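# Set a table place like the reference photo

## Task

Arrange the plate, cup, fork and spoon so that their layout matches the reference photograph (the page named manual, the photograph). The complete setting can sit anywhere on the table and face any direction, but the relative placement must be exact.

## Robot and tools

Robot: two arms, left_arm carrying a left hand and right_arm carrying a right hand (mirror images). Base positions in the scene frame: left_arm (+0.057, +0.385, 0) m, right_arm (-0.023, -0.480, 0) m, each turned very slightly about z. Scene frame: origin at table-top height midway between the nominal bases, +z up, +x out over the table, left_arm on the +y side. Image left/right does not match arm names.

Frames: reported hand positions, orientations (quat_wxyz), velocities and targets are in each arm's own base frame. Fixed cameras and the table use the scene frame. Motion offsets are along the axes of that arm's current Hand target. Hand point: a spot 0.05 m in front of the palm; its +z runs along the straight fingers, +y out of the palm, +x across the palm away from the thumb on the right hand and toward the thumb on the left hand. Fingers extend 0.06 to 0.07 m past it; a wrist bracket on the little-finger side can strike things, and with fingers level the wrist may hang lower than the hand and touch the table first.

Row layout (shared by every moving tool): one flat list of 28 numbers, each in [-1, 1], always covering both arms. Order: left_arm dx, dy, dz, rx, ry, rz; left hand little, ring, middle, index, thumb_bend, thumb_turn, force_limit, speed; then the same 14 for right_arm and its hand. The six pose numbers are offsets from that arm's Hand target at the start of the action or move, not absolute poses; 1.0 equals 0.6 m or 180 degrees, and rx, ry, rz form one rotation vector. All rows within one action or one move list count from that same start, so sending an offset again moves further. All six zeros asks the arm to return to its Hand target. Finger values: -1 open/straight, +1 closed; thumb_turn -1 beside the palm, +1 opposite the fingers. force_limit maps -1..+1 to about 0..10 N (15 N for the two thumb motors); speed rises from near zero at -1 to full at +0.48 and above. No number means 'unchanged': to keep a hand as is, resend its last eight commanded numbers (or, if none sent yet this scene, its hand_measured six plus hand_force_limit and hand_speed). A closed grip fits objects roughly 0.035 to 0.065 m thick, handles down to 0.025 m, with the thumb turned fully in front. Close slowly (speed -0.94 or below) for a soft grip.

Tools:
- execute_actions(actions, cameras): actions is a list of actions; each action is up to 15 rows, one per 1/30 s step, the last row held for the remainder. An empty list returns state plus all camera images.
- move(target, speed, blend, stop_force, zero, blocking, cameras): target is one 28-number row or a list of up to 15 rows, all offsets from the same starting Hand targets. speed is the path's top speed in m/s (0.002 to 3.6, default 0.25; rotation capped at twice that in rad/s), one value or one per target. blend in m rounds corners in a list. stop_force in N (3 to 120, one value for both arms) ends an arm's path when its wrist sensor feels that much resistance; leave it out when moving away from something pressed. zero (only with stop_force) re-zeros before the move. blocking=false returns early but cannot be combined with stop_force. Paths are straight, do not avoid obstacles, and last at most 10 s.
- wait(seconds 0 to 10, cameras), stop(cameras): let time pass or brake a running move.
- zoom_image(camera, region [x0, y0, x1, y1] in pixels, at most 504 by 504) on cam_high, cam_low, cam_left_wrist or cam_right_wrist.
- show_instructions(): shows the reference images.
- zero_wrist_force(arm): subtracts the current wrist reading.
- finished_scene(scene): ends the scene, given its number; irreversible.

Results: end_effector_position (m) and quaternion per arm; Hand target (the last commanded, clipped pose, from which new offsets count; the hand often rests slightly short of it); Joint velocities, possibly 'within noise'; joint torques (whole drive output, own weight included); Wrist force and Wrist torque in the end-effector axes, plus a peak line; hand_measured, hand_stopped_by (moving, target, force, stalled, fault) and hand_load_n (positive means pushed open; a lost grip shows as load near 0). A move adds a 'move:' line with an ending such as done, off_target, moving, held or fault, and limits such as paced or held. MOTOR HOT warns of heating; 85 °C brakes the arm for 30 to 60 s or more.

Cameras: cam_high and cam_low fixed (504x504), cam_left_wrist and cam_right_wrist on the hands (672x504, fisheye); calibration is approximate by a few millimetres or degrees.

Cautions: orientation commands are clipped to 32 degrees from the measured orientation per step. The arms are stiff, so aiming even slightly beyond a firm contact can trigger a fault stop (torque at the joint limits, or about 150 N outside force), halting the arm for 10 s. Faster moves hit harder. Avoid paths near an arm's own base, and keep the arms and hands from pressing on each other. Do not drop, slam or fling items, never let go of a moving part, and keep everything on the table; anything left off it fails the task. Objects may be nudged occasionally, so recheck before finishing.

Each tool is called after "Request:" by a JSON object that holds its "name" and its "arguments", one argument or row to a line.

Reference images:

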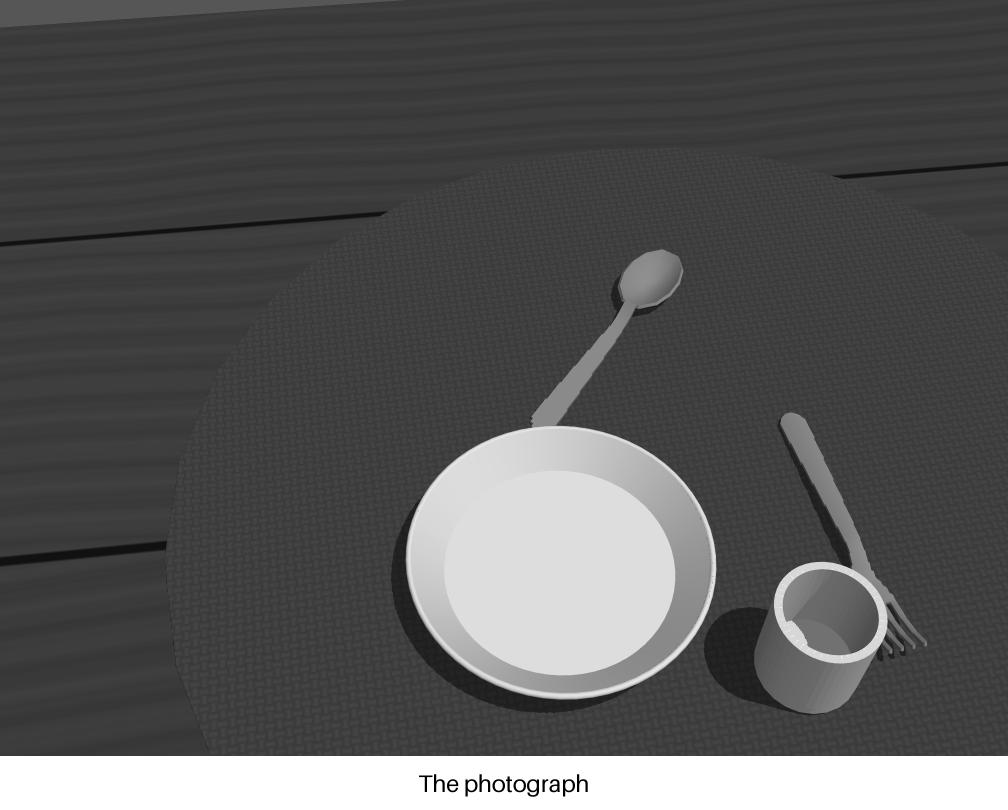

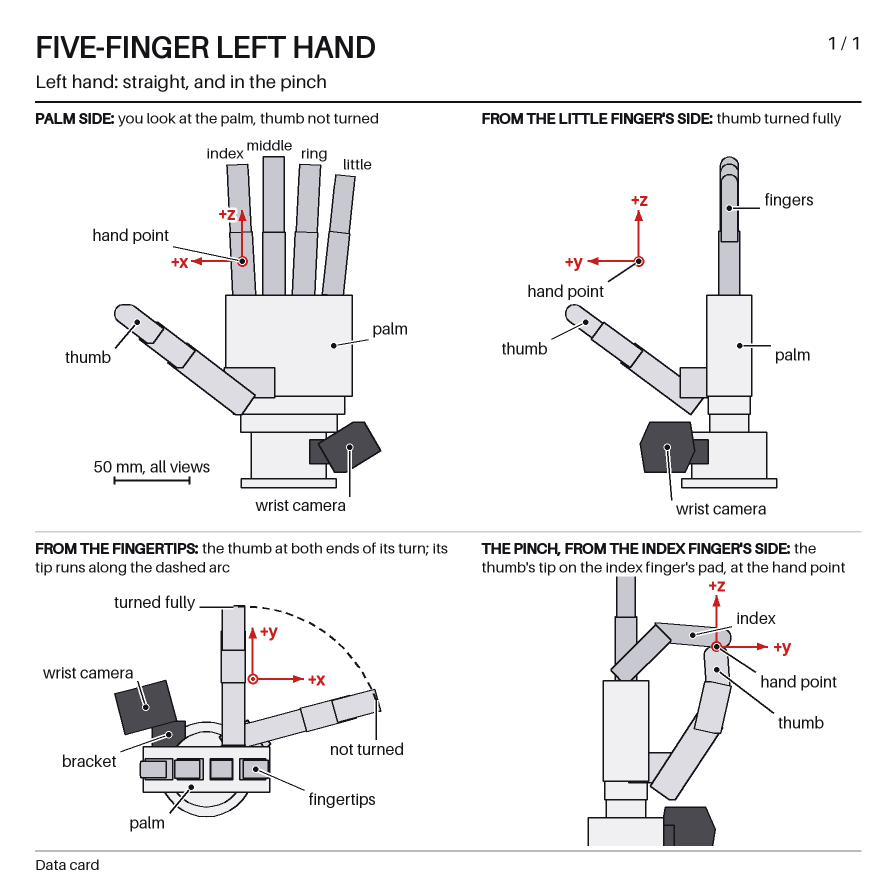

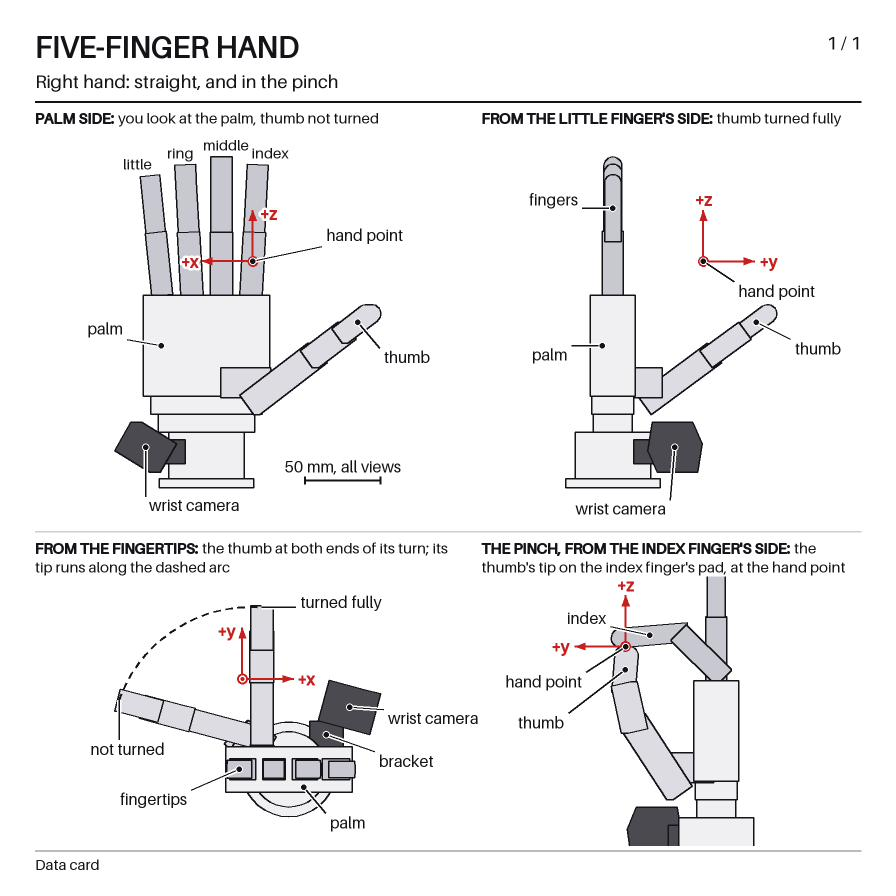

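## Session

Request:
{"name": "execute_actions", "arguments": {
  "actions": []
}}

Scene clock: 0.00 s.
left_arm: end_effector_position=(+0.2998, -0.3269, +0.2687) hand_measured=(-1.000, -1.000, -1.000, -1.000, -1.000, -1.000) hand_load_n=(+0.0, +0.0, +0.0, +0.0, +0.0, +0.0) hand_stopped_by=(target, target, target, target, target, target) hand_force_limit=0.00 hand_speed=-0.80 end_effector_quat_wxyz=(-0.074, +0.682, -0.727, -0.004) | right_arm: end_effector_position=(+0.7590, -0.3710, +0.1709) hand_measured=(-1.000, -1.000, -1.000, -1.000, -1.000, -1.000) hand_load_n=(+0.0, +0.0, +0.0, +0.0, +0.0, +0.0) hand_stopped_by=(target, target, target, target, target, target) hand_force_limit=0.00 hand_speed=-0.80 end_effector_quat_wxyz=(+0.424, +0.762, +0.335, +0.356)
Joint positions: left_arm=[2.657 -1.952 -1.26 1.682 -1.714 2.724] | right_arm=[-0.6 -0.881 1.346 -0.064 1.44 0.228]
Joint velocities: within noise
Joint torques (N m): no reading
Motor temperatures (°C): left_arm=[37 41 34 52 42 42] | right_arm=[46 49 38 40 43 42]
Wrist force (N): no reading
Wrist torque (N m): no reading
Wrist force, peak (N): no reading
Hand target: left_arm +0.2998, -0.3269, +0.2687; -0.074, +0.682, -0.727, -0.004 | right_arm +0.7590, -0.3710, +0.1709; +0.424, +0.762, +0.335, +0.356

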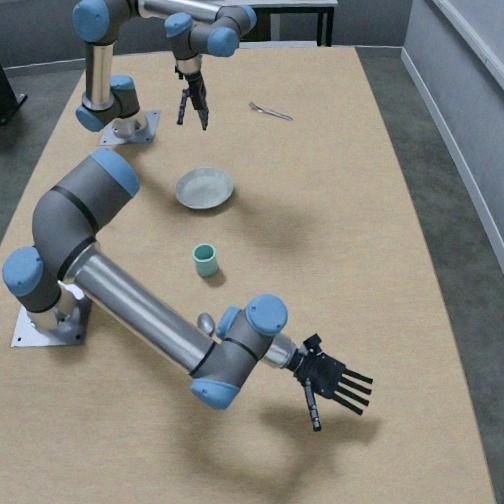

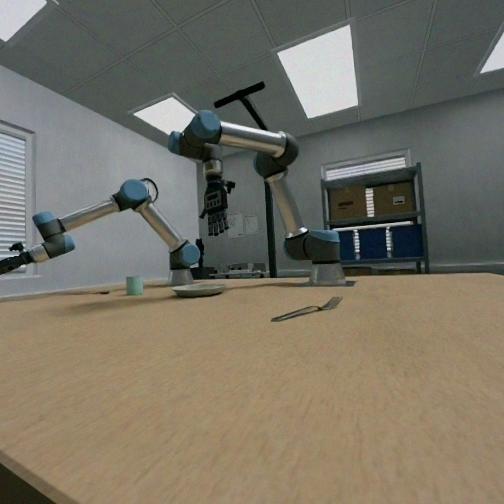

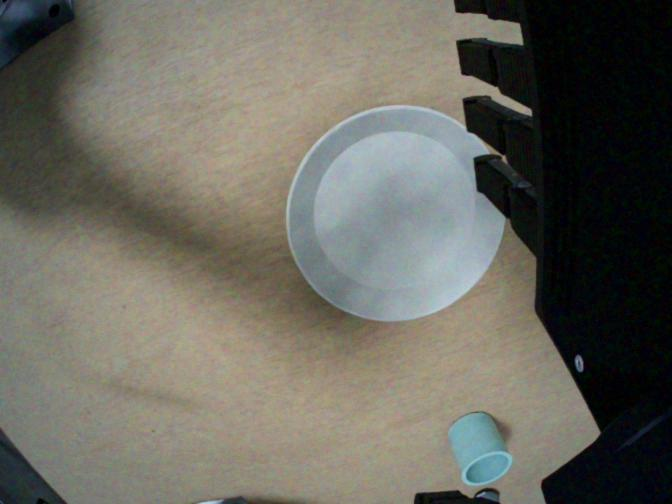

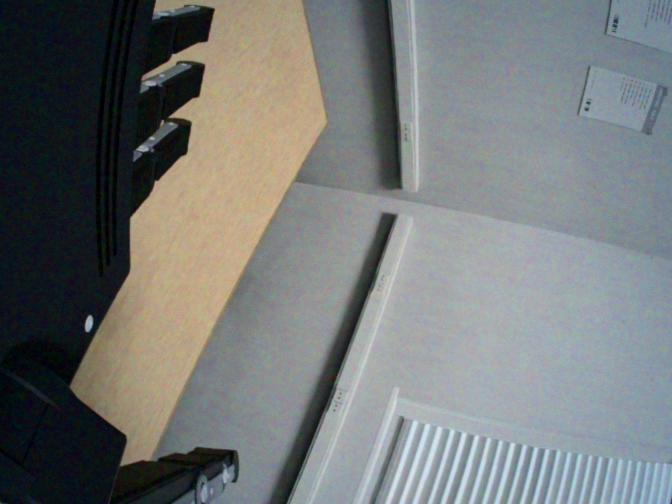

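Request:
{"name": "zoom_image", "arguments": {
  "camera": "cam_high",
  "region": [160, 90, 320, 350]
}}

Request:
{"name": "zoom_image", "arguments": {
  "camera": "cam_high",
  "region": [235, 85, 315, 135]
}}

Request:
{"name": "show_instructions", "arguments": {

}}

Scaled by 1.938 from the camera's 504x504 image, which has a finer 720x720 frame.

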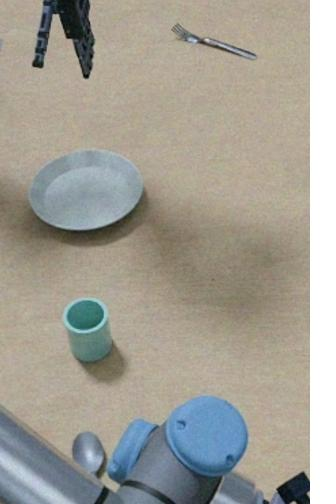

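Scaled by 6.300 from the camera's 504x504 image, which has a finer 720x720 frame.

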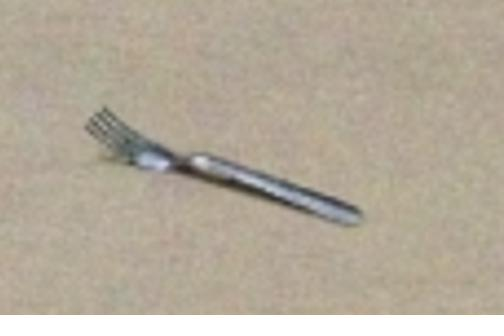

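Reference images for this scene: manual, FIVE-FINGER LEFT HAND page 1, FIVE-FINGER HAND page 1.

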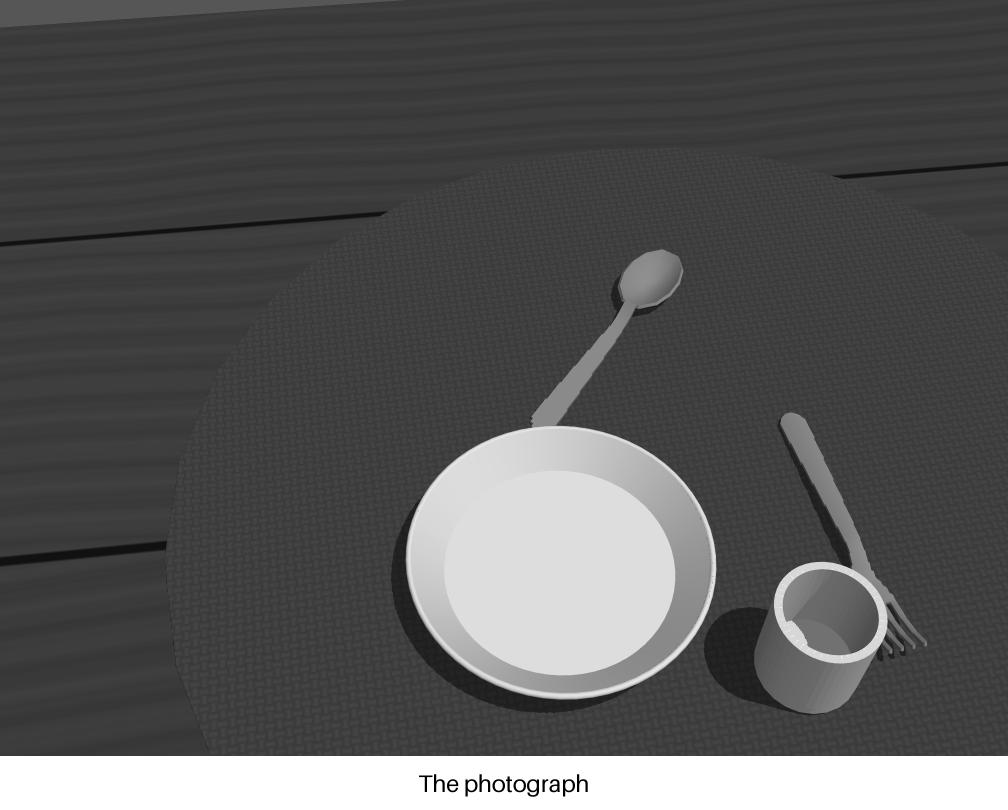

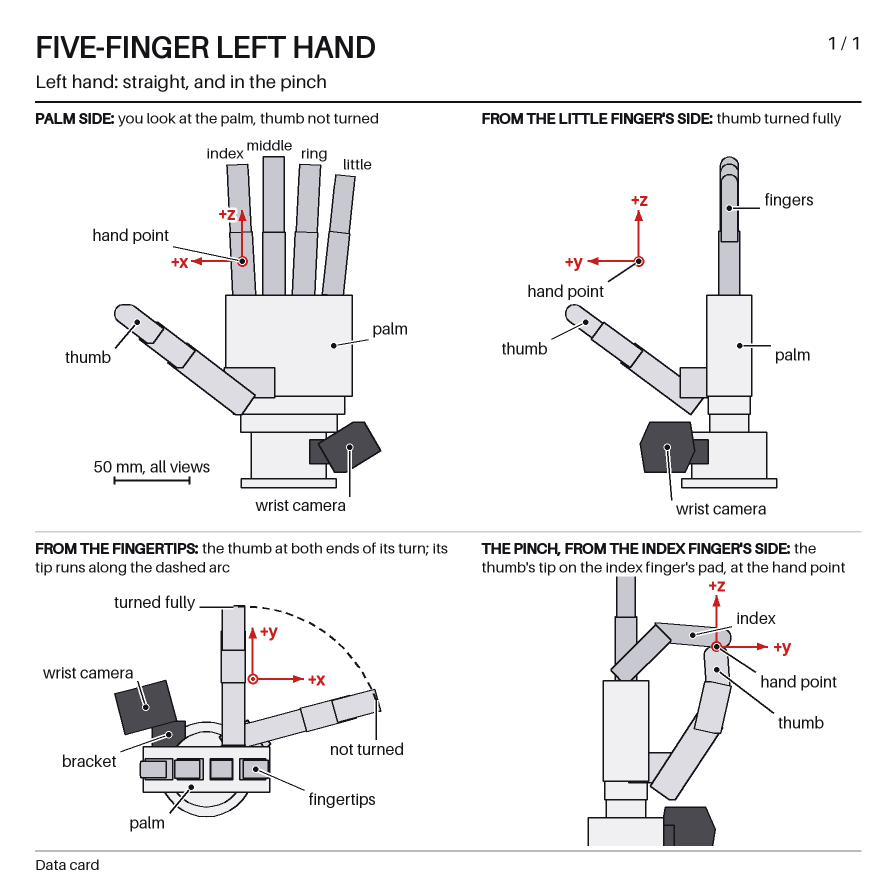

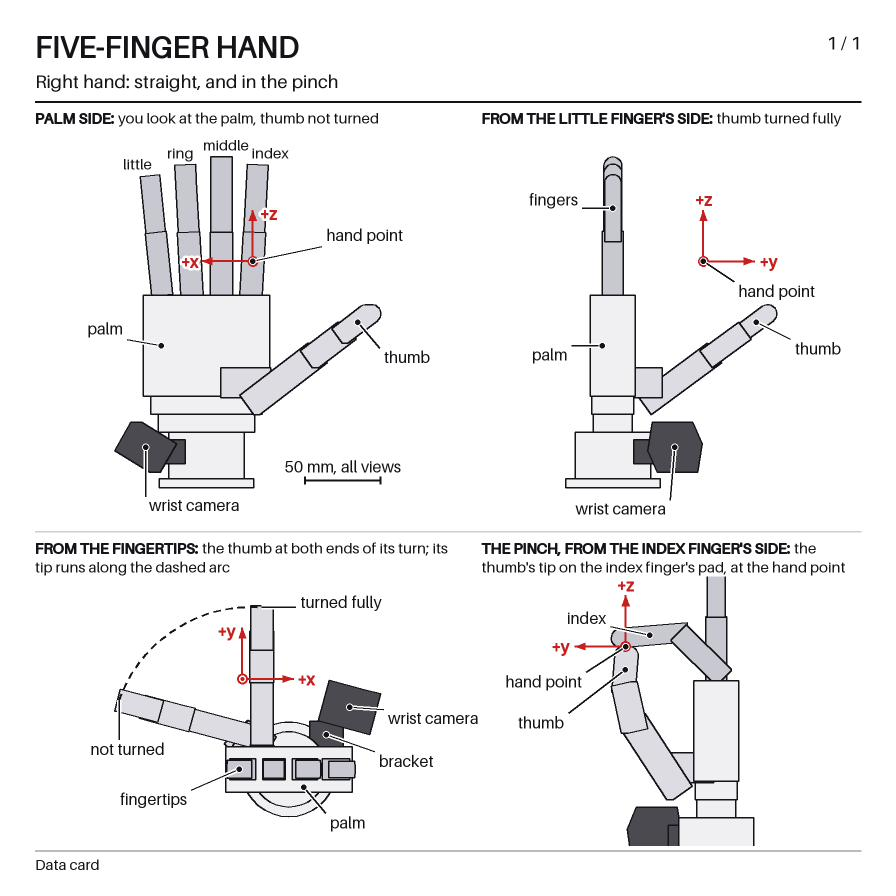

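Request:
{"name": "move", "arguments": {
  "target": [-0.8793,-0.4457,0.1,0,0,0,-1,-1,-1,-1,-1,-1,0,-0.8,-0.1173,0.1118,-0.6367,0.3712,-0.0523,-0.081,-1,-1,-1,-1,-1,-1,0,-0.8],
  "speed": 0.3,
  "cameras": ["all"]
}}

Scene clock: 135.57 s.
left_arm: end_effector_position=(+0.6004, +0.1839, +0.2938) hand_measured=(-1.000, -1.000, -1.000, -1.000, -1.000, -1.000) hand_load_n=(+0.0, +0.0, +0.0, +0.0, +0.0, +0.0) hand_stopped_by=(target, target, target, target, target, target) hand_force_limit=0.00 hand_speed=-0.80 end_effector_quat_wxyz=(-0.146, +0.676, -0.721, +0.033) | right_arm: end_effector_position=(+0.4205, -0.3001, +0.3600) hand_measured=(-1.000, -1.000, -1.000, -1.000, -1.000, -1.000) hand_load_n=(+0.0, +0.0, +0.0, +0.0, +0.0, +0.0) hand_stopped_by=(target, target, target, target, target, target) hand_force_limit=0.00 hand_speed=-0.80 end_effector_quat_wxyz=(+0.000, +0.848, +0.530, +0.000)
Joint positions: left_arm=[3.638 -2.586 -0.035 1.35 -1.582 3.705] | right_arm=[-0.873 -1.227 1.106 1.693 1.572 -0.419]
Joint torques (N m): left_arm=[13.71 57.57 9.91 0.67 2.61 0.83] | right_arm=[8.13 -22.06 -18 4.22 1.05 -0.91]
Wrist force (N): left_arm=[0.0 0.3 -0.2] | right_arm=[-0.4 -0.5 -0.3]
Wrist torque (N m): left_arm=[0.04 -0.01 -0.01] | right_arm=[-0.16 0.07 -0.15]
Wrist force, peak (N): left_arm=[1.9 1.3 0.0] | right_arm=[-0.5 -1.6 -1.5]
Hand target: left_arm +0.6020, +0.1844, +0.2947; -0.074, +0.682, -0.727, -0.004 | right_arm +0.4205, -0.3001, +0.3600; +0.000, +0.848, +0.530, +0.000
Off the commanded pose: left_arm 0.002 m, 9 deg | right_arm 0.000 m, 0 deg.
elbow stopped short (left arm): the move would have taken joint 3 (elbow) straighter than the controller allows.
elbow read too straight (left arm): the controller reads joint 3 (elbow) straighter than it allows; while it does, the hand can move without a command.
move: off_target (left_arm)
camera_calibration:
cam_left_wrist: T_world_to_cam=[[0.931109, -0.307925, 0.195493, -0.563858], [-0.351124, -0.901806, 0.251907, 0.311703], [0.0987286, -0.303196, -0.9478, 0.390899], [0, 0, 0, 1]] pos_world=[0.595867, 0.225988, 0.402205]
cam_right_wrist: T_world_to_cam=[[0.987056, -0.155938, 0.0374648, -0.482796], [-0.15092, -0.824134, 0.545918, -0.384537], [-0.0542531, -0.544506, -0.837001, 0.278129], [0, 0, 0, 1]] pos_world=[0.433602, -0.240753, 0.460807]

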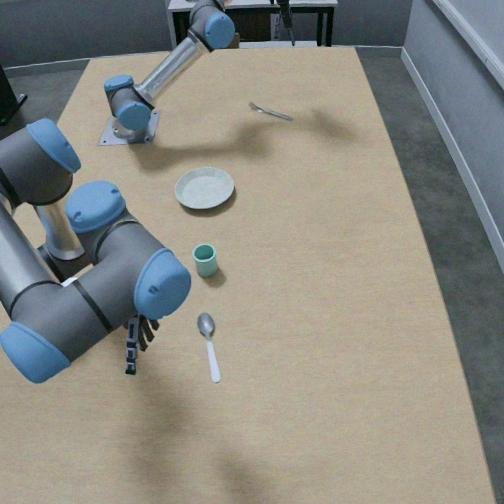

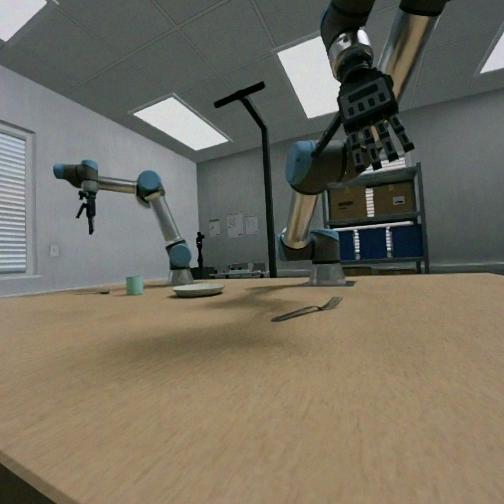

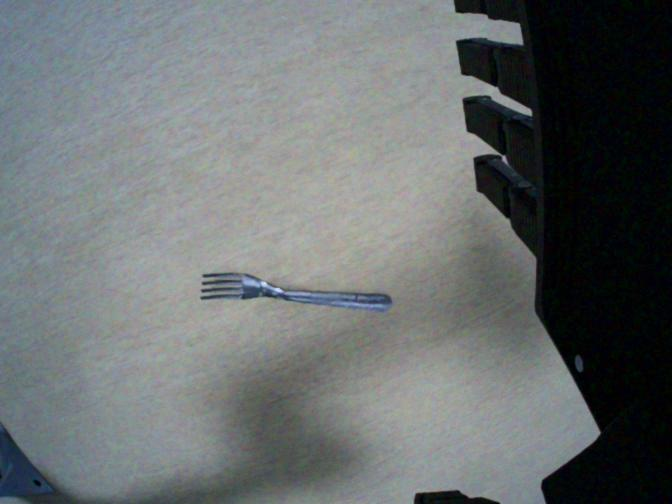

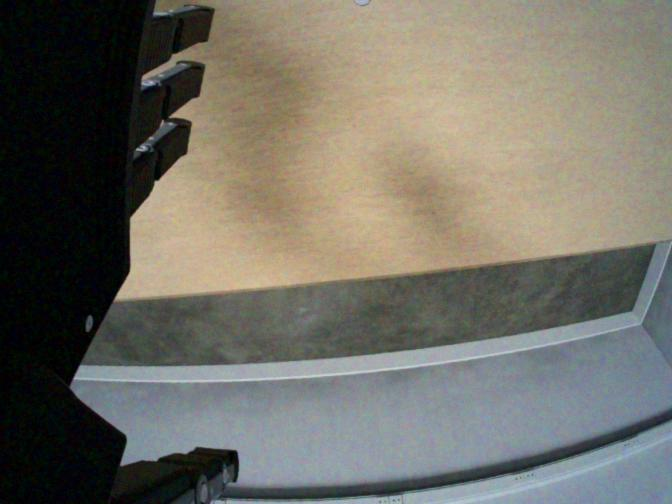

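Request:
{"name": "zoom_image", "arguments": {
  "camera": "cam_high",
  "region": [160, 300, 260, 400]
}}

Request:
{"name": "zoom_image", "arguments": {
  "camera": "cam_left_wrist",
  "region": [180, 240, 420, 340]
}}

Request:
{"name": "zoom_image", "arguments": {
  "camera": "cam_high",
  "region": [160, 150, 260, 300]
}}

Scaled by 5.040 from the camera's 504x504 image, which has a finer 720x720 frame.

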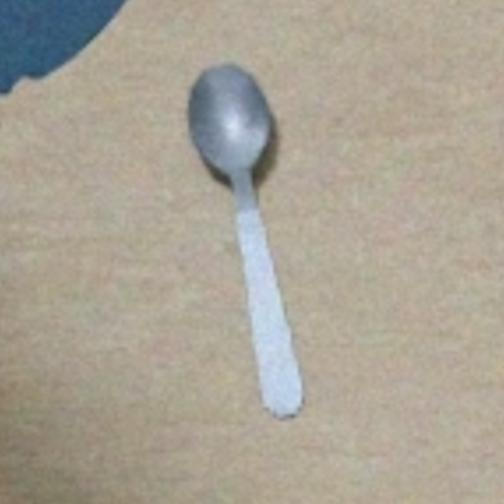

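Scaled by 2.100 from the camera's 672x504 image, which has a finer 960x720 frame.

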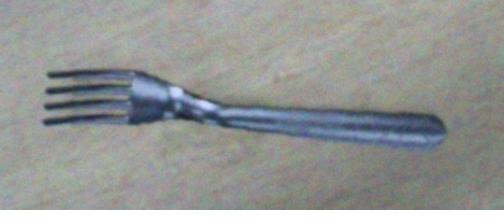

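Scaled by 3.360 from the camera's 504x504 image, which has a finer 720x720 frame.

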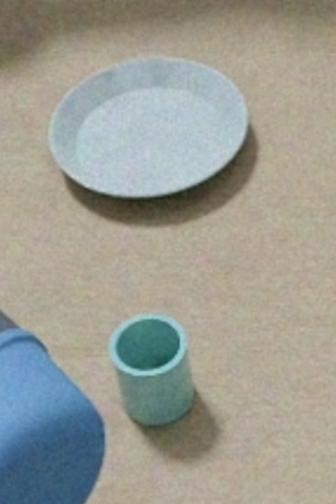

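Request:
{"name": "move", "arguments": {
  "target": [0.2472,-0.0032,0.2658,0.2462,-0.1762,-0.335,-1,-1,0.1,0.1,-0.5,1,0,0,0,0,0,0,0,0,-1,-1,-1,-1,-1,-1,0,-0.8],
  "speed": 0.3,
  "cameras": ["all"]
}}

Scene clock: 312.80 s.
left_arm: end_effector_position=(+0.6116, +0.0543, +0.1204) hand_measured=(-1.000, -1.000, +0.100, +0.100, -0.500, +1.000) hand_load_n=(+0.0, +0.0, +0.0, +0.0, +0.0, +0.0) hand_stopped_by=(target, target, target, target, target, target) hand_force_limit=0.00 hand_speed=0.00 end_effector_quat_wxyz=(-0.485, +0.842, -0.205, +0.117) | right_arm: end_effector_position=(+0.4205, -0.3001, +0.3600) hand_measured=(-1.000, -1.000, -1.000, -1.000, -1.000, -1.000) hand_load_n=(+0.0, +0.0, +0.0, +0.0, +0.0, +0.0) hand_stopped_by=(target, target, target, target, target, target) hand_force_limit=0.00 hand_speed=-0.80 end_effector_quat_wxyz=(+0.000, +0.848, +0.530, +0.000)
Joint positions: left_arm=[3.214 -2.087 -1.495 2.745 -2.401 2.457] | right_arm=[-0.873 -1.227 1.106 1.693 1.572 -0.419]
Joint torques (N m): left_arm=[2.45 32.99 12.57 1.43 -3.51 -2.25] | right_arm=[8.54 -23 -27.09 4.28 1.44 -0.94]
Wrist force (N): left_arm=[0.4 0.7 -0.8] | right_arm=[-0.3 -0.5 -0.4]
Wrist torque (N m): left_arm=[0.10 -0.18 -0.12] | right_arm=[-0.15 0.05 -0.14]
Wrist force, peak (N): left_arm=[0.3 1.8 -1.4] | right_arm=[-0.5 -0.7 -0.6]
Hand target: left_arm +0.6116, +0.0543, +0.1203; -0.485, +0.842, -0.205, +0.117 | right_arm +0.4205, -0.3001, +0.3600; +0.000, +0.848, +0.530, +0.000
Off the commanded pose: left_arm 0.000 m, 0 deg | right_arm 0.000 m, 0 deg.
move: done
camera_calibration:
cam_left_wrist: T_world_to_cam=[[0.431701, 0.329945, 0.839506, -0.386955], [0.533761, -0.843704, 0.0571176, -0.278474], [0.727141, 0.423438, -0.54034, -0.286628], [0, 0, 0, 1]] pos_world=[0.524106, 0.0140926, 0.18588]
cam_right_wrist: T_world_to_cam=[[0.987074, -0.155843, 0.0374014, -0.482751], [-0.150806, -0.824153, 0.545921, -0.384592], [-0.0542534, -0.544504, -0.837002, 0.27813], [0, 0, 0, 1]] pos_world=[0.433602, -0.240753, 0.460807]

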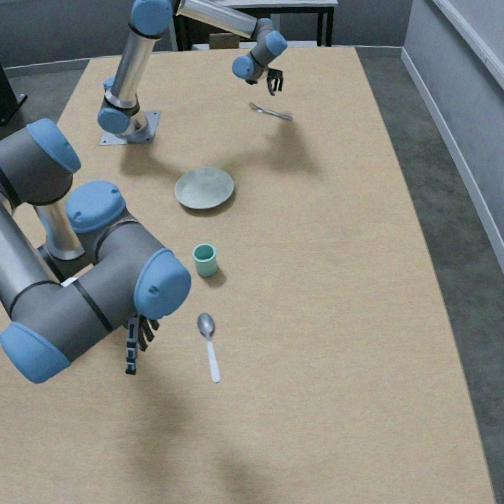

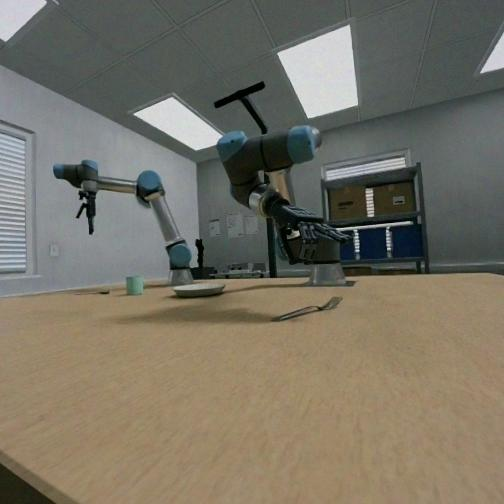

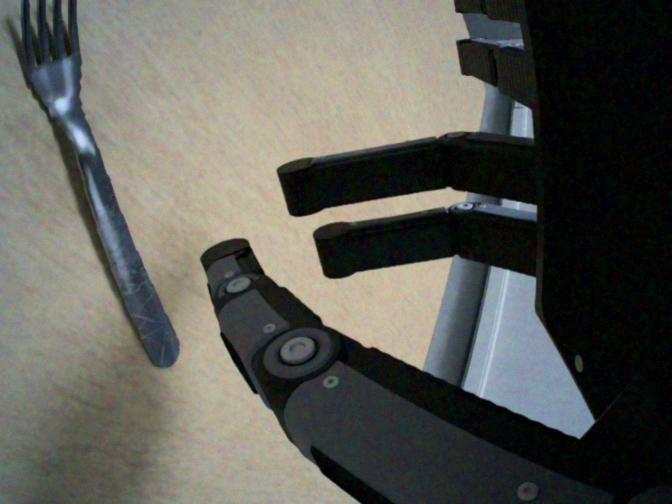

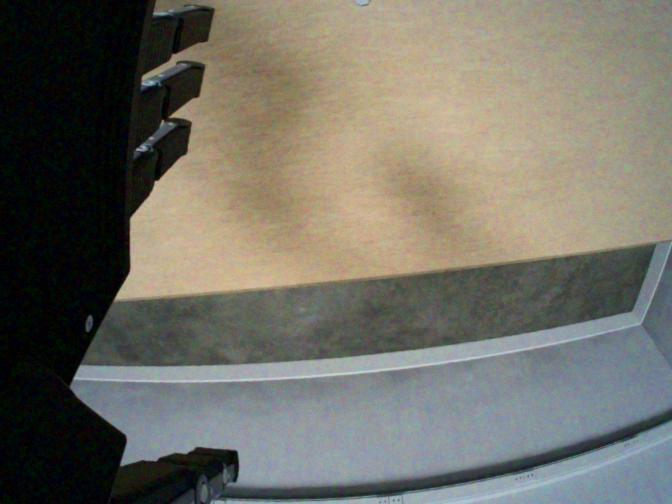

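Request:
{"name": "move", "arguments": {
  "target": [-0.0052,0.1228,0.0717,0,0,0,-1,-1,0.1,0.1,-0.5,1,0,0,0,0,0,0,0,0,-1,-1,-1,-1,-1,-1,0,-0.8],
  "speed": 0.15,
  "cameras": ["cam_low","cam_left_wrist"]
}}

Request:
{"name": "zoom_image", "arguments": {
  "camera": "cam_low",
  "region": [230, 220, 380, 350]
}}

Scene clock: 336.27 s.
left_arm: end_effector_position=(+0.6088, +0.0561, +0.0350) hand_measured=(-1.000, -1.000, +0.100, +0.100, -0.500, +1.000) hand_load_n=(-0.5, +0.0, +0.0, +0.0, +0.0, +0.0) hand_stopped_by=(target, target, target, target, target, target) hand_force_limit=0.00 hand_speed=0.00 end_effector_quat_wxyz=(-0.485, +0.842, -0.205, +0.117) | right_arm: end_effector_position=(+0.4205, -0.3001, +0.3600) hand_measured=(-1.000, -1.000, -1.000, -1.000, -1.000, -1.000) hand_load_n=(+0.0, +0.0, +0.0, +0.0, +0.0, +0.0) hand_stopped_by=(target, target, target, target, target, target) hand_force_limit=0.00 hand_speed=-0.80 end_effector_quat_wxyz=(+0.000, +0.848, +0.530, +0.000)
Joint positions: left_arm=[3.218 -2.183 -1.588 2.937 -2.399 2.461] | right_arm=[-0.873 -1.227 1.106 1.693 1.572 -0.419]
Joint torques (N m): left_arm=[6.19 32.6 22.55 -0.07 0.96 0.23] | right_arm=[7.73 -23.03 -27.03 4.21 1.29 -0.7]
Wrist force (N): left_arm=[0.2 0.6 -0.7] | right_arm=[-0.3 -0.6 -0.3]
Wrist torque (N m): left_arm=[0.08 -0.15 -0.13] | right_arm=[-0.18 0.06 -0.16]
Wrist force, peak (N): left_arm=[0.4 2.4 -0.4] | right_arm=[-0.5 -0.6 -0.5]
Hand target: left_arm +0.6088, +0.0561, +0.0350; -0.485, +0.842, -0.205, +0.117 | right_arm +0.4205, -0.3001, +0.3600; +0.000, +0.848, +0.530, +0.000
Off the commanded pose: left_arm 0.000 m, 0 deg | right_arm 0.000 m, 0 deg.
move: done
camera_calibration:
cam_left_wrist: T_world_to_cam=[[0.431624, 0.32998, 0.839532, -0.314608], [0.534014, -0.843552, 0.0570103, -0.270707], [0.727001, 0.423715, -0.540311, -0.331432], [0, 0, 0, 1]] pos_world=[0.521305, 0.0158915, 0.100481]
Images, in order (width x height): cam_low 504x504, cam_left_wrist 672x504.

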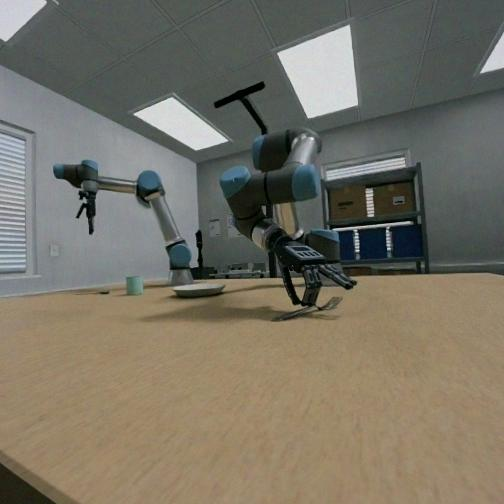

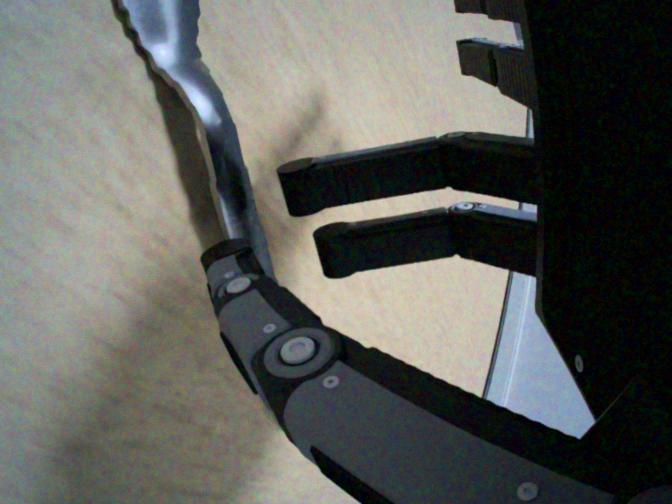

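Scaled by 3.360 from the camera's 504x504 image, which has a finer 720x720 frame.

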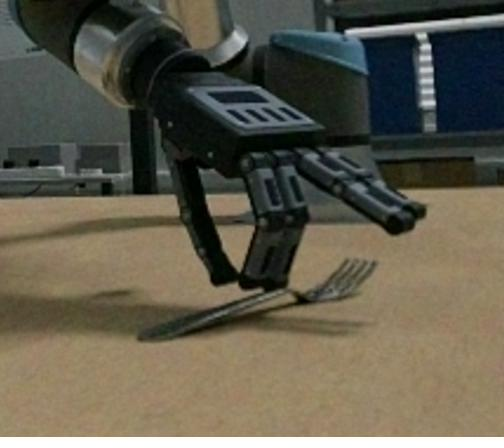

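Request:
{"name": "move", "arguments": {
  "target": [
    [0,-0.0075,0.0130,0,0,0,-1,-1,0.1,0.1,-0.5,1,0,0,0,0,0,0,0,0,-1,-1,-1,-1,-1,-1,0,-0.8],
    [0,0.0170,0.0272,0,0,0,-1,-1,0.1,0.1,-0.5,1,0,0,0,0,0,0,0,0,-1,-1,-1,-1,-1,-1,0,-0.8]
  ],
  "speed": 0.04,
  "stop_force": 4,
  "cameras": ["cam_low","cam_left_wrist"]
}}

Request:
{"name": "zoom_image", "arguments": {
  "camera": "cam_low",
  "region": [250, 260, 350, 330]
}}

Scene clock: 357.30 s.
left_arm: end_effector_position=(+0.6130, +0.0641, +0.0262) hand_measured=(-1.000, -1.000, +0.100, +0.100, -0.500, +1.000) hand_load_n=(+0.0, +0.0, +0.0, +0.0, -0.5, +0.0) hand_stopped_by=(target, target, target, target, target, target) hand_force_limit=0.00 hand_speed=0.00 end_effector_quat_wxyz=(-0.485, +0.842, -0.205, +0.117) | right_arm: end_effector_position=(+0.4205, -0.3001, +0.3600) hand_measured=(-1.000, -1.000, -1.000, -1.000, -1.000, -1.000) hand_load_n=(+0.0, +0.0, +0.0, +0.0, +0.0, +0.0) hand_stopped_by=(target, target, target, target, target, target) hand_force_limit=0.00 hand_speed=-0.80 end_effector_quat_wxyz=(+0.000, +0.848, +0.530, +0.000)
Joint positions: left_arm=[3.234 -2.197 -1.587 2.963 -2.388 2.478] | right_arm=[-0.873 -1.227 1.106 1.693 1.572 -0.419]
Joint torques (N m): left_arm=[13.38 30.97 25.44 1.35 2.26 2.09] | right_arm=[7.7 -22.35 -27.24 4.25 1.49 -0.94]
Wrist force (N): left_arm=[0.6 -0.4 -1.8] | right_arm=[-0.3 -0.6 -0.4]
Wrist torque (N m): left_arm=[0.06 -0.22 -0.06] | right_arm=[-0.17 0.06 -0.15]
Wrist force, peak (N): left_arm=[0.4 -10.3 -9.8] | right_arm=[-0.5 -0.7 -0.5]
Hand target: left_arm +0.6130, +0.0641, +0.0262; -0.485, +0.842, -0.205, +0.117 (not the last commanded pose) | right_arm +0.4205, -0.3001, +0.3600; +0.000, +0.848, +0.530, +0.000
Off the commanded pose: left_arm 0.008 m, 0 deg | right_arm 0.000 m, 0 deg.
move: contact (left_arm); path passed 1 of 2 targets
camera_calibration:
cam_left_wrist: T_world_to_cam=[[0.431467, 0.330083, 0.839572, -0.311596], [0.533982, -0.843557, 0.0572294, -0.265702], [0.727118, 0.423624, -0.540225, -0.342697], [0, 0, 0, 1]] pos_world=[0.525504, 0.0238923, 0.09168]
Images, in order (width x height): cam_low 504x504, cam_left_wrist 672x504.

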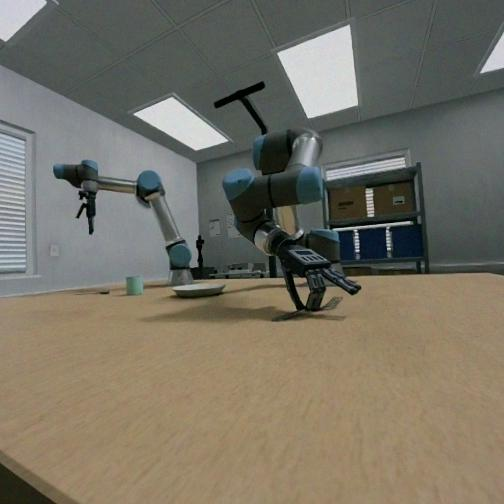

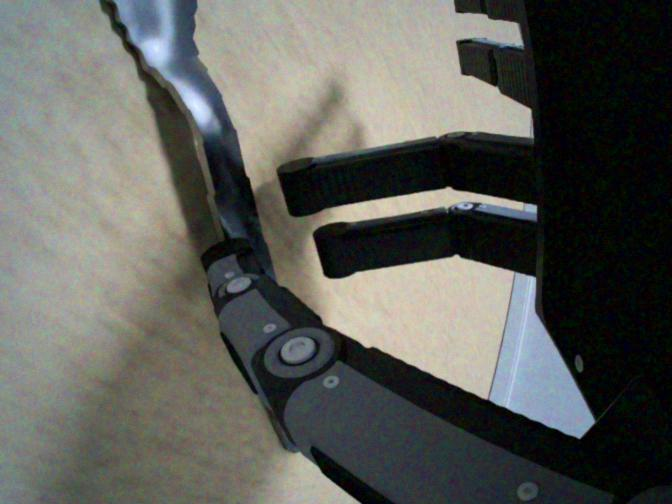

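Scaled by 5.040 from the camera's 504x504 image, which has a finer 720x720 frame.

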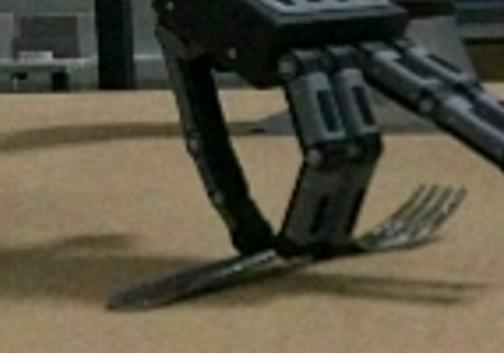

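Request:
{"name": "move", "arguments": {
  "target": [
    [0,-0.0102,0.0077,0,0,0,-1,-1,0.1,0.1,-0.5,1,0,0,0,0,0,0,0,0,-1,-1,-1,-1,-1,-1,0,-0.8],
    [0,0.0087,0.0185,0,0,0,-1,-1,0.1,0.1,-0.5,1,0,0,0,0,0,0,0,0,-1,-1,-1,-1,-1,-1,0,-0.8]
  ],
  "speed": 0.02,
  "stop_force": 4,
  "cameras": ["cam_low","cam_left_wrist"]
}}

Request:
{"name": "zoom_image", "arguments": {
  "camera": "cam_low",
  "region": [250, 260, 350, 330]
}}

Scene clock: 375.40 s.
left_arm: end_effector_position=(+0.6164, +0.0706, +0.0275) hand_measured=(-1.000, -1.000, +0.100, +0.100, -0.498, +1.000) hand_load_n=(+0.0, +0.0, +0.0, +0.0, -2.0, -0.5) hand_stopped_by=(target, target, target, target, target, target) hand_force_limit=0.00 hand_speed=0.00 end_effector_quat_wxyz=(-0.485, +0.842, -0.205, +0.117) | right_arm: end_effector_position=(+0.4205, -0.3001, +0.3600) hand_measured=(-1.000, -1.000, -1.000, -1.000, -1.000, -1.000) hand_load_n=(+0.0, +0.0, +0.0, +0.0, +0.0, +0.0) hand_stopped_by=(target, target, target, target, target, target) hand_force_limit=0.00 hand_speed=-0.80 end_effector_quat_wxyz=(+0.000, +0.848, +0.530, +0.000)
Joint positions: left_arm=[3.247 -2.198 -1.58 2.966 -2.38 2.491] | right_arm=[-0.873 -1.227 1.106 1.693 1.572 -0.419]
Joint torques (N m): left_arm=[4.33 30.98 24.2 0.69 0.67 -0.23] | right_arm=[7.65 -22.88 -27.55 4.24 1.3 -0.88]
Wrist force (N): left_arm=[0.6 -3.4 -3.1] | right_arm=[-0.5 -0.7 -0.4]
Wrist torque (N m): left_arm=[-0.05 -0.23 -0.05] | right_arm=[-0.18 0.09 -0.17]
Wrist force, peak (N): left_arm=[0.9 -10.7 -10.9] | right_arm=[-0.5 -0.7 -0.5]
Hand target: left_arm +0.6164, +0.0706, +0.0275; -0.485, +0.842, -0.205, +0.117 (not the last commanded pose) | right_arm +0.4205, -0.3001, +0.3600; +0.000, +0.848, +0.530, +0.000
Off the commanded pose: left_arm 0.011 m, 0 deg | right_arm 0.000 m, 0 deg.
move: contact (left_arm); path passed 1 of 2 targets
camera_calibration:
cam_left_wrist: T_world_to_cam=[[0.431467, 0.330083, 0.839572, -0.3163], [0.533982, -0.843557, 0.0572294, -0.262109], [0.727118, 0.423624, -0.540225, -0.34722], [0, 0, 0, 1]] pos_world=[0.528904, 0.0303923, 0.09298]
Images, in order (width x height): cam_low 504x504, cam_left_wrist 672x504.

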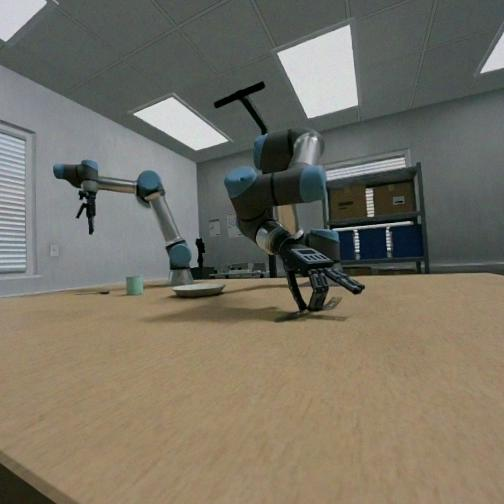

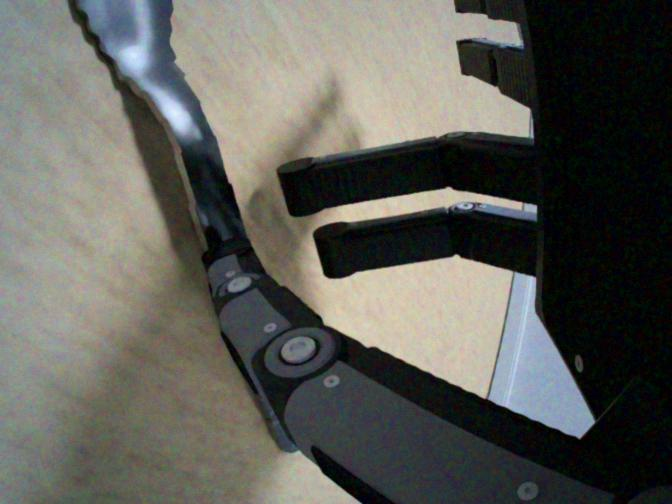

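Scaled by 5.040 from the camera's 504x504 image, which has a finer 720x720 frame.

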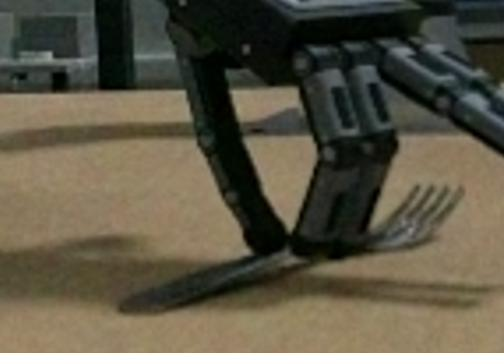

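Request:
{"name": "move", "arguments": {
  "target": [0,-0.0367,-0.0445,0.0556,0,0,-1,-1,-0.3,-0.3,-0.25,1,0,0,0,0,0,0,0,0,-1,-1,-1,-1,-1,-1,0,-0.8],
  "speed": 0.1,
  "cameras": ["cam_left_wrist"]
}}

Request:
{"name": "move", "arguments": {
  "target": [0,0.0689,0.0251,0,0,0,-1,-1,-0.3,-0.3,-0.25,1,0,0,0,0,0,0,0,0,-1,-1,-1,-1,-1,-1,0,-0.8],
  "speed": 0.03,
  "stop_force": 4,
  "cameras": ["cam_low","cam_left_wrist"]
}}

Request:
{"name": "zoom_image", "arguments": {
  "camera": "cam_low",
  "region": [250, 260, 350, 330]
}}

Scene clock: 415.70 s.
left_arm: end_effector_position=(+0.6108, +0.0597, +0.0599) hand_measured=(-1.000, -1.000, -0.300, -0.300, -0.250, +1.000) hand_load_n=(+0.0, +0.0, +0.0, +0.0, +0.0, +0.0) hand_stopped_by=(target, target, target, target, target, target) hand_force_limit=0.00 hand_speed=0.00 end_effector_quat_wxyz=(-0.557, +0.796, -0.194, +0.135) | right_arm: end_effector_position=(+0.4205, -0.3001, +0.3600) hand_measured=(-1.000, -1.000, -1.000, -1.000, -1.000, -1.000) hand_load_n=(+0.0, +0.0, +0.0, +0.0, +0.0, +0.0) hand_stopped_by=(target, target, target, target, target, target) hand_force_limit=0.00 hand_speed=-0.80 end_effector_quat_wxyz=(+0.000, +0.848, +0.530, +0.000)
Joint positions: left_arm=[3.176 -2.14 -1.654 3.153 -2.531 2.594] | right_arm=[-0.873 -1.227 1.106 1.693 1.572 -0.419]
Joint torques (N m): left_arm=[13.83 30.82 25.78 -1.61 0.77 -1.85] | right_arm=[6.6 -22.57 -27.32 4.16 1.46 -0.81]
Wrist force (N): left_arm=[0.6 0.8 -1.0] | right_arm=[-0.5 -0.4 -0.4]
Wrist torque (N m): left_arm=[0.11 -0.23 -0.06] | right_arm=[-0.15 0.10 -0.16]
Wrist force, peak (N): left_arm=[0.8 -3.8 -3.5] | right_arm=[-0.6 -0.6 -0.5]
Hand target: left_arm +0.6109, +0.0598, +0.0599; -0.557, +0.796, -0.194, +0.135 | right_arm +0.4205, -0.3001, +0.3600; +0.000, +0.848, +0.530, +0.000
Off the commanded pose: left_arm 0.000 m, 0 deg | right_arm 0.000 m, 0 deg.
move: done
camera_calibration:
cam_left_wrist: T_world_to_cam=[[0.361176, 0.193722, 0.912153, -0.290837], [0.532609, -0.845784, -0.0312652, -0.263876], [0.765428, 0.497113, -0.408655, -0.356832], [0, 0, 0, 1]] pos_world=[0.518715, 0.0105446, 0.111217]
Images, in order (width x height): cam_left_wrist 672x504.

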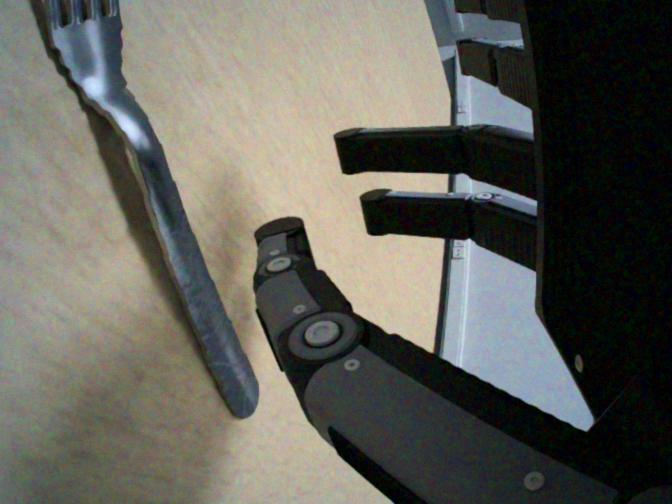

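Scene clock: 418.00 s.
left_arm: end_effector_position=(+0.6108, +0.0598, +0.0222) hand_measured=(-1.000, -1.000, -0.300, -0.300, -0.248, +1.000) hand_load_n=(+0.0, +0.0, +0.0, +0.0, -2.5, +0.0) hand_stopped_by=(target, target, target, target, target, target) hand_force_limit=0.00 hand_speed=0.00 end_effector_quat_wxyz=(-0.557, +0.796, -0.194, +0.135) | right_arm: end_effector_position=(+0.4205, -0.3001, +0.3600) hand_measured=(-1.000, -1.000, -1.000, -1.000, -1.000, -1.000) hand_load_n=(+0.0, +0.0, +0.0, +0.0, +0.0, +0.0) hand_stopped_by=(target, target, target, target, target, target) hand_force_limit=0.00 hand_speed=-0.80 end_effector_quat_wxyz=(+0.000, +0.848, +0.530, +0.000)
Joint positions: left_arm=[3.176 -2.197 -1.677 3.233 -2.531 2.593] | right_arm=[-0.873 -1.227 1.106 1.693 1.572 -0.419]
Joint torques (N m): left_arm=[12.5 30.52 24.77 1.56 1.03 -1.35] | right_arm=[7.18 -22.72 -27.83 4.18 1.3 -0.59]
Wrist force (N): left_arm=[0.9 -1.3 -1.5] | right_arm=[-0.4 -0.6 -0.3]
Wrist torque (N m): left_arm=[0.09 -0.26 -0.01] | right_arm=[-0.17 0.08 -0.15]
Wrist force, peak (N): left_arm=[0.9 -8.3 -6.3] | right_arm=[-0.3 -0.9 -0.3]
Hand target: left_arm +0.6108, +0.0598, +0.0222; -0.557, +0.796, -0.194, +0.135 (not the last commanded pose) | right_arm +0.4205, -0.3001, +0.3600; +0.000, +0.848, +0.530, +0.000
Off the commanded pose: left_arm 0.006 m, 0 deg | right_arm 0.000 m, 0 deg.
move: contact (left_arm)
camera_calibration:
cam_left_wrist: T_world_to_cam=[[0.361022, 0.193774, 0.912203, -0.256336], [0.532892, -0.845605, -0.0312755, -0.26515], [0.765303, 0.497397, -0.408543, -0.372106], [0, 0, 0, 1]] pos_world=[0.518614, 0.0105435, 0.0735167]
Images, in order (width x height): cam_low 504x504, cam_left_wrist 672x504.

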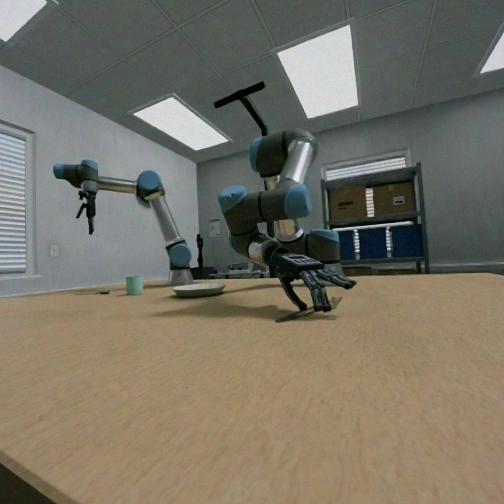

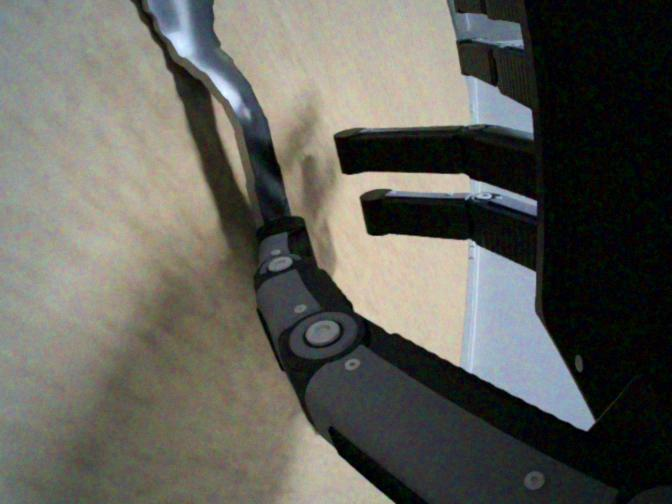

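Scaled by 5.040 from the camera's 504x504 image, which has a finer 720x720 frame.

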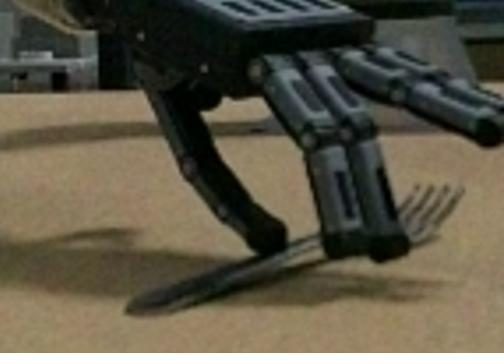

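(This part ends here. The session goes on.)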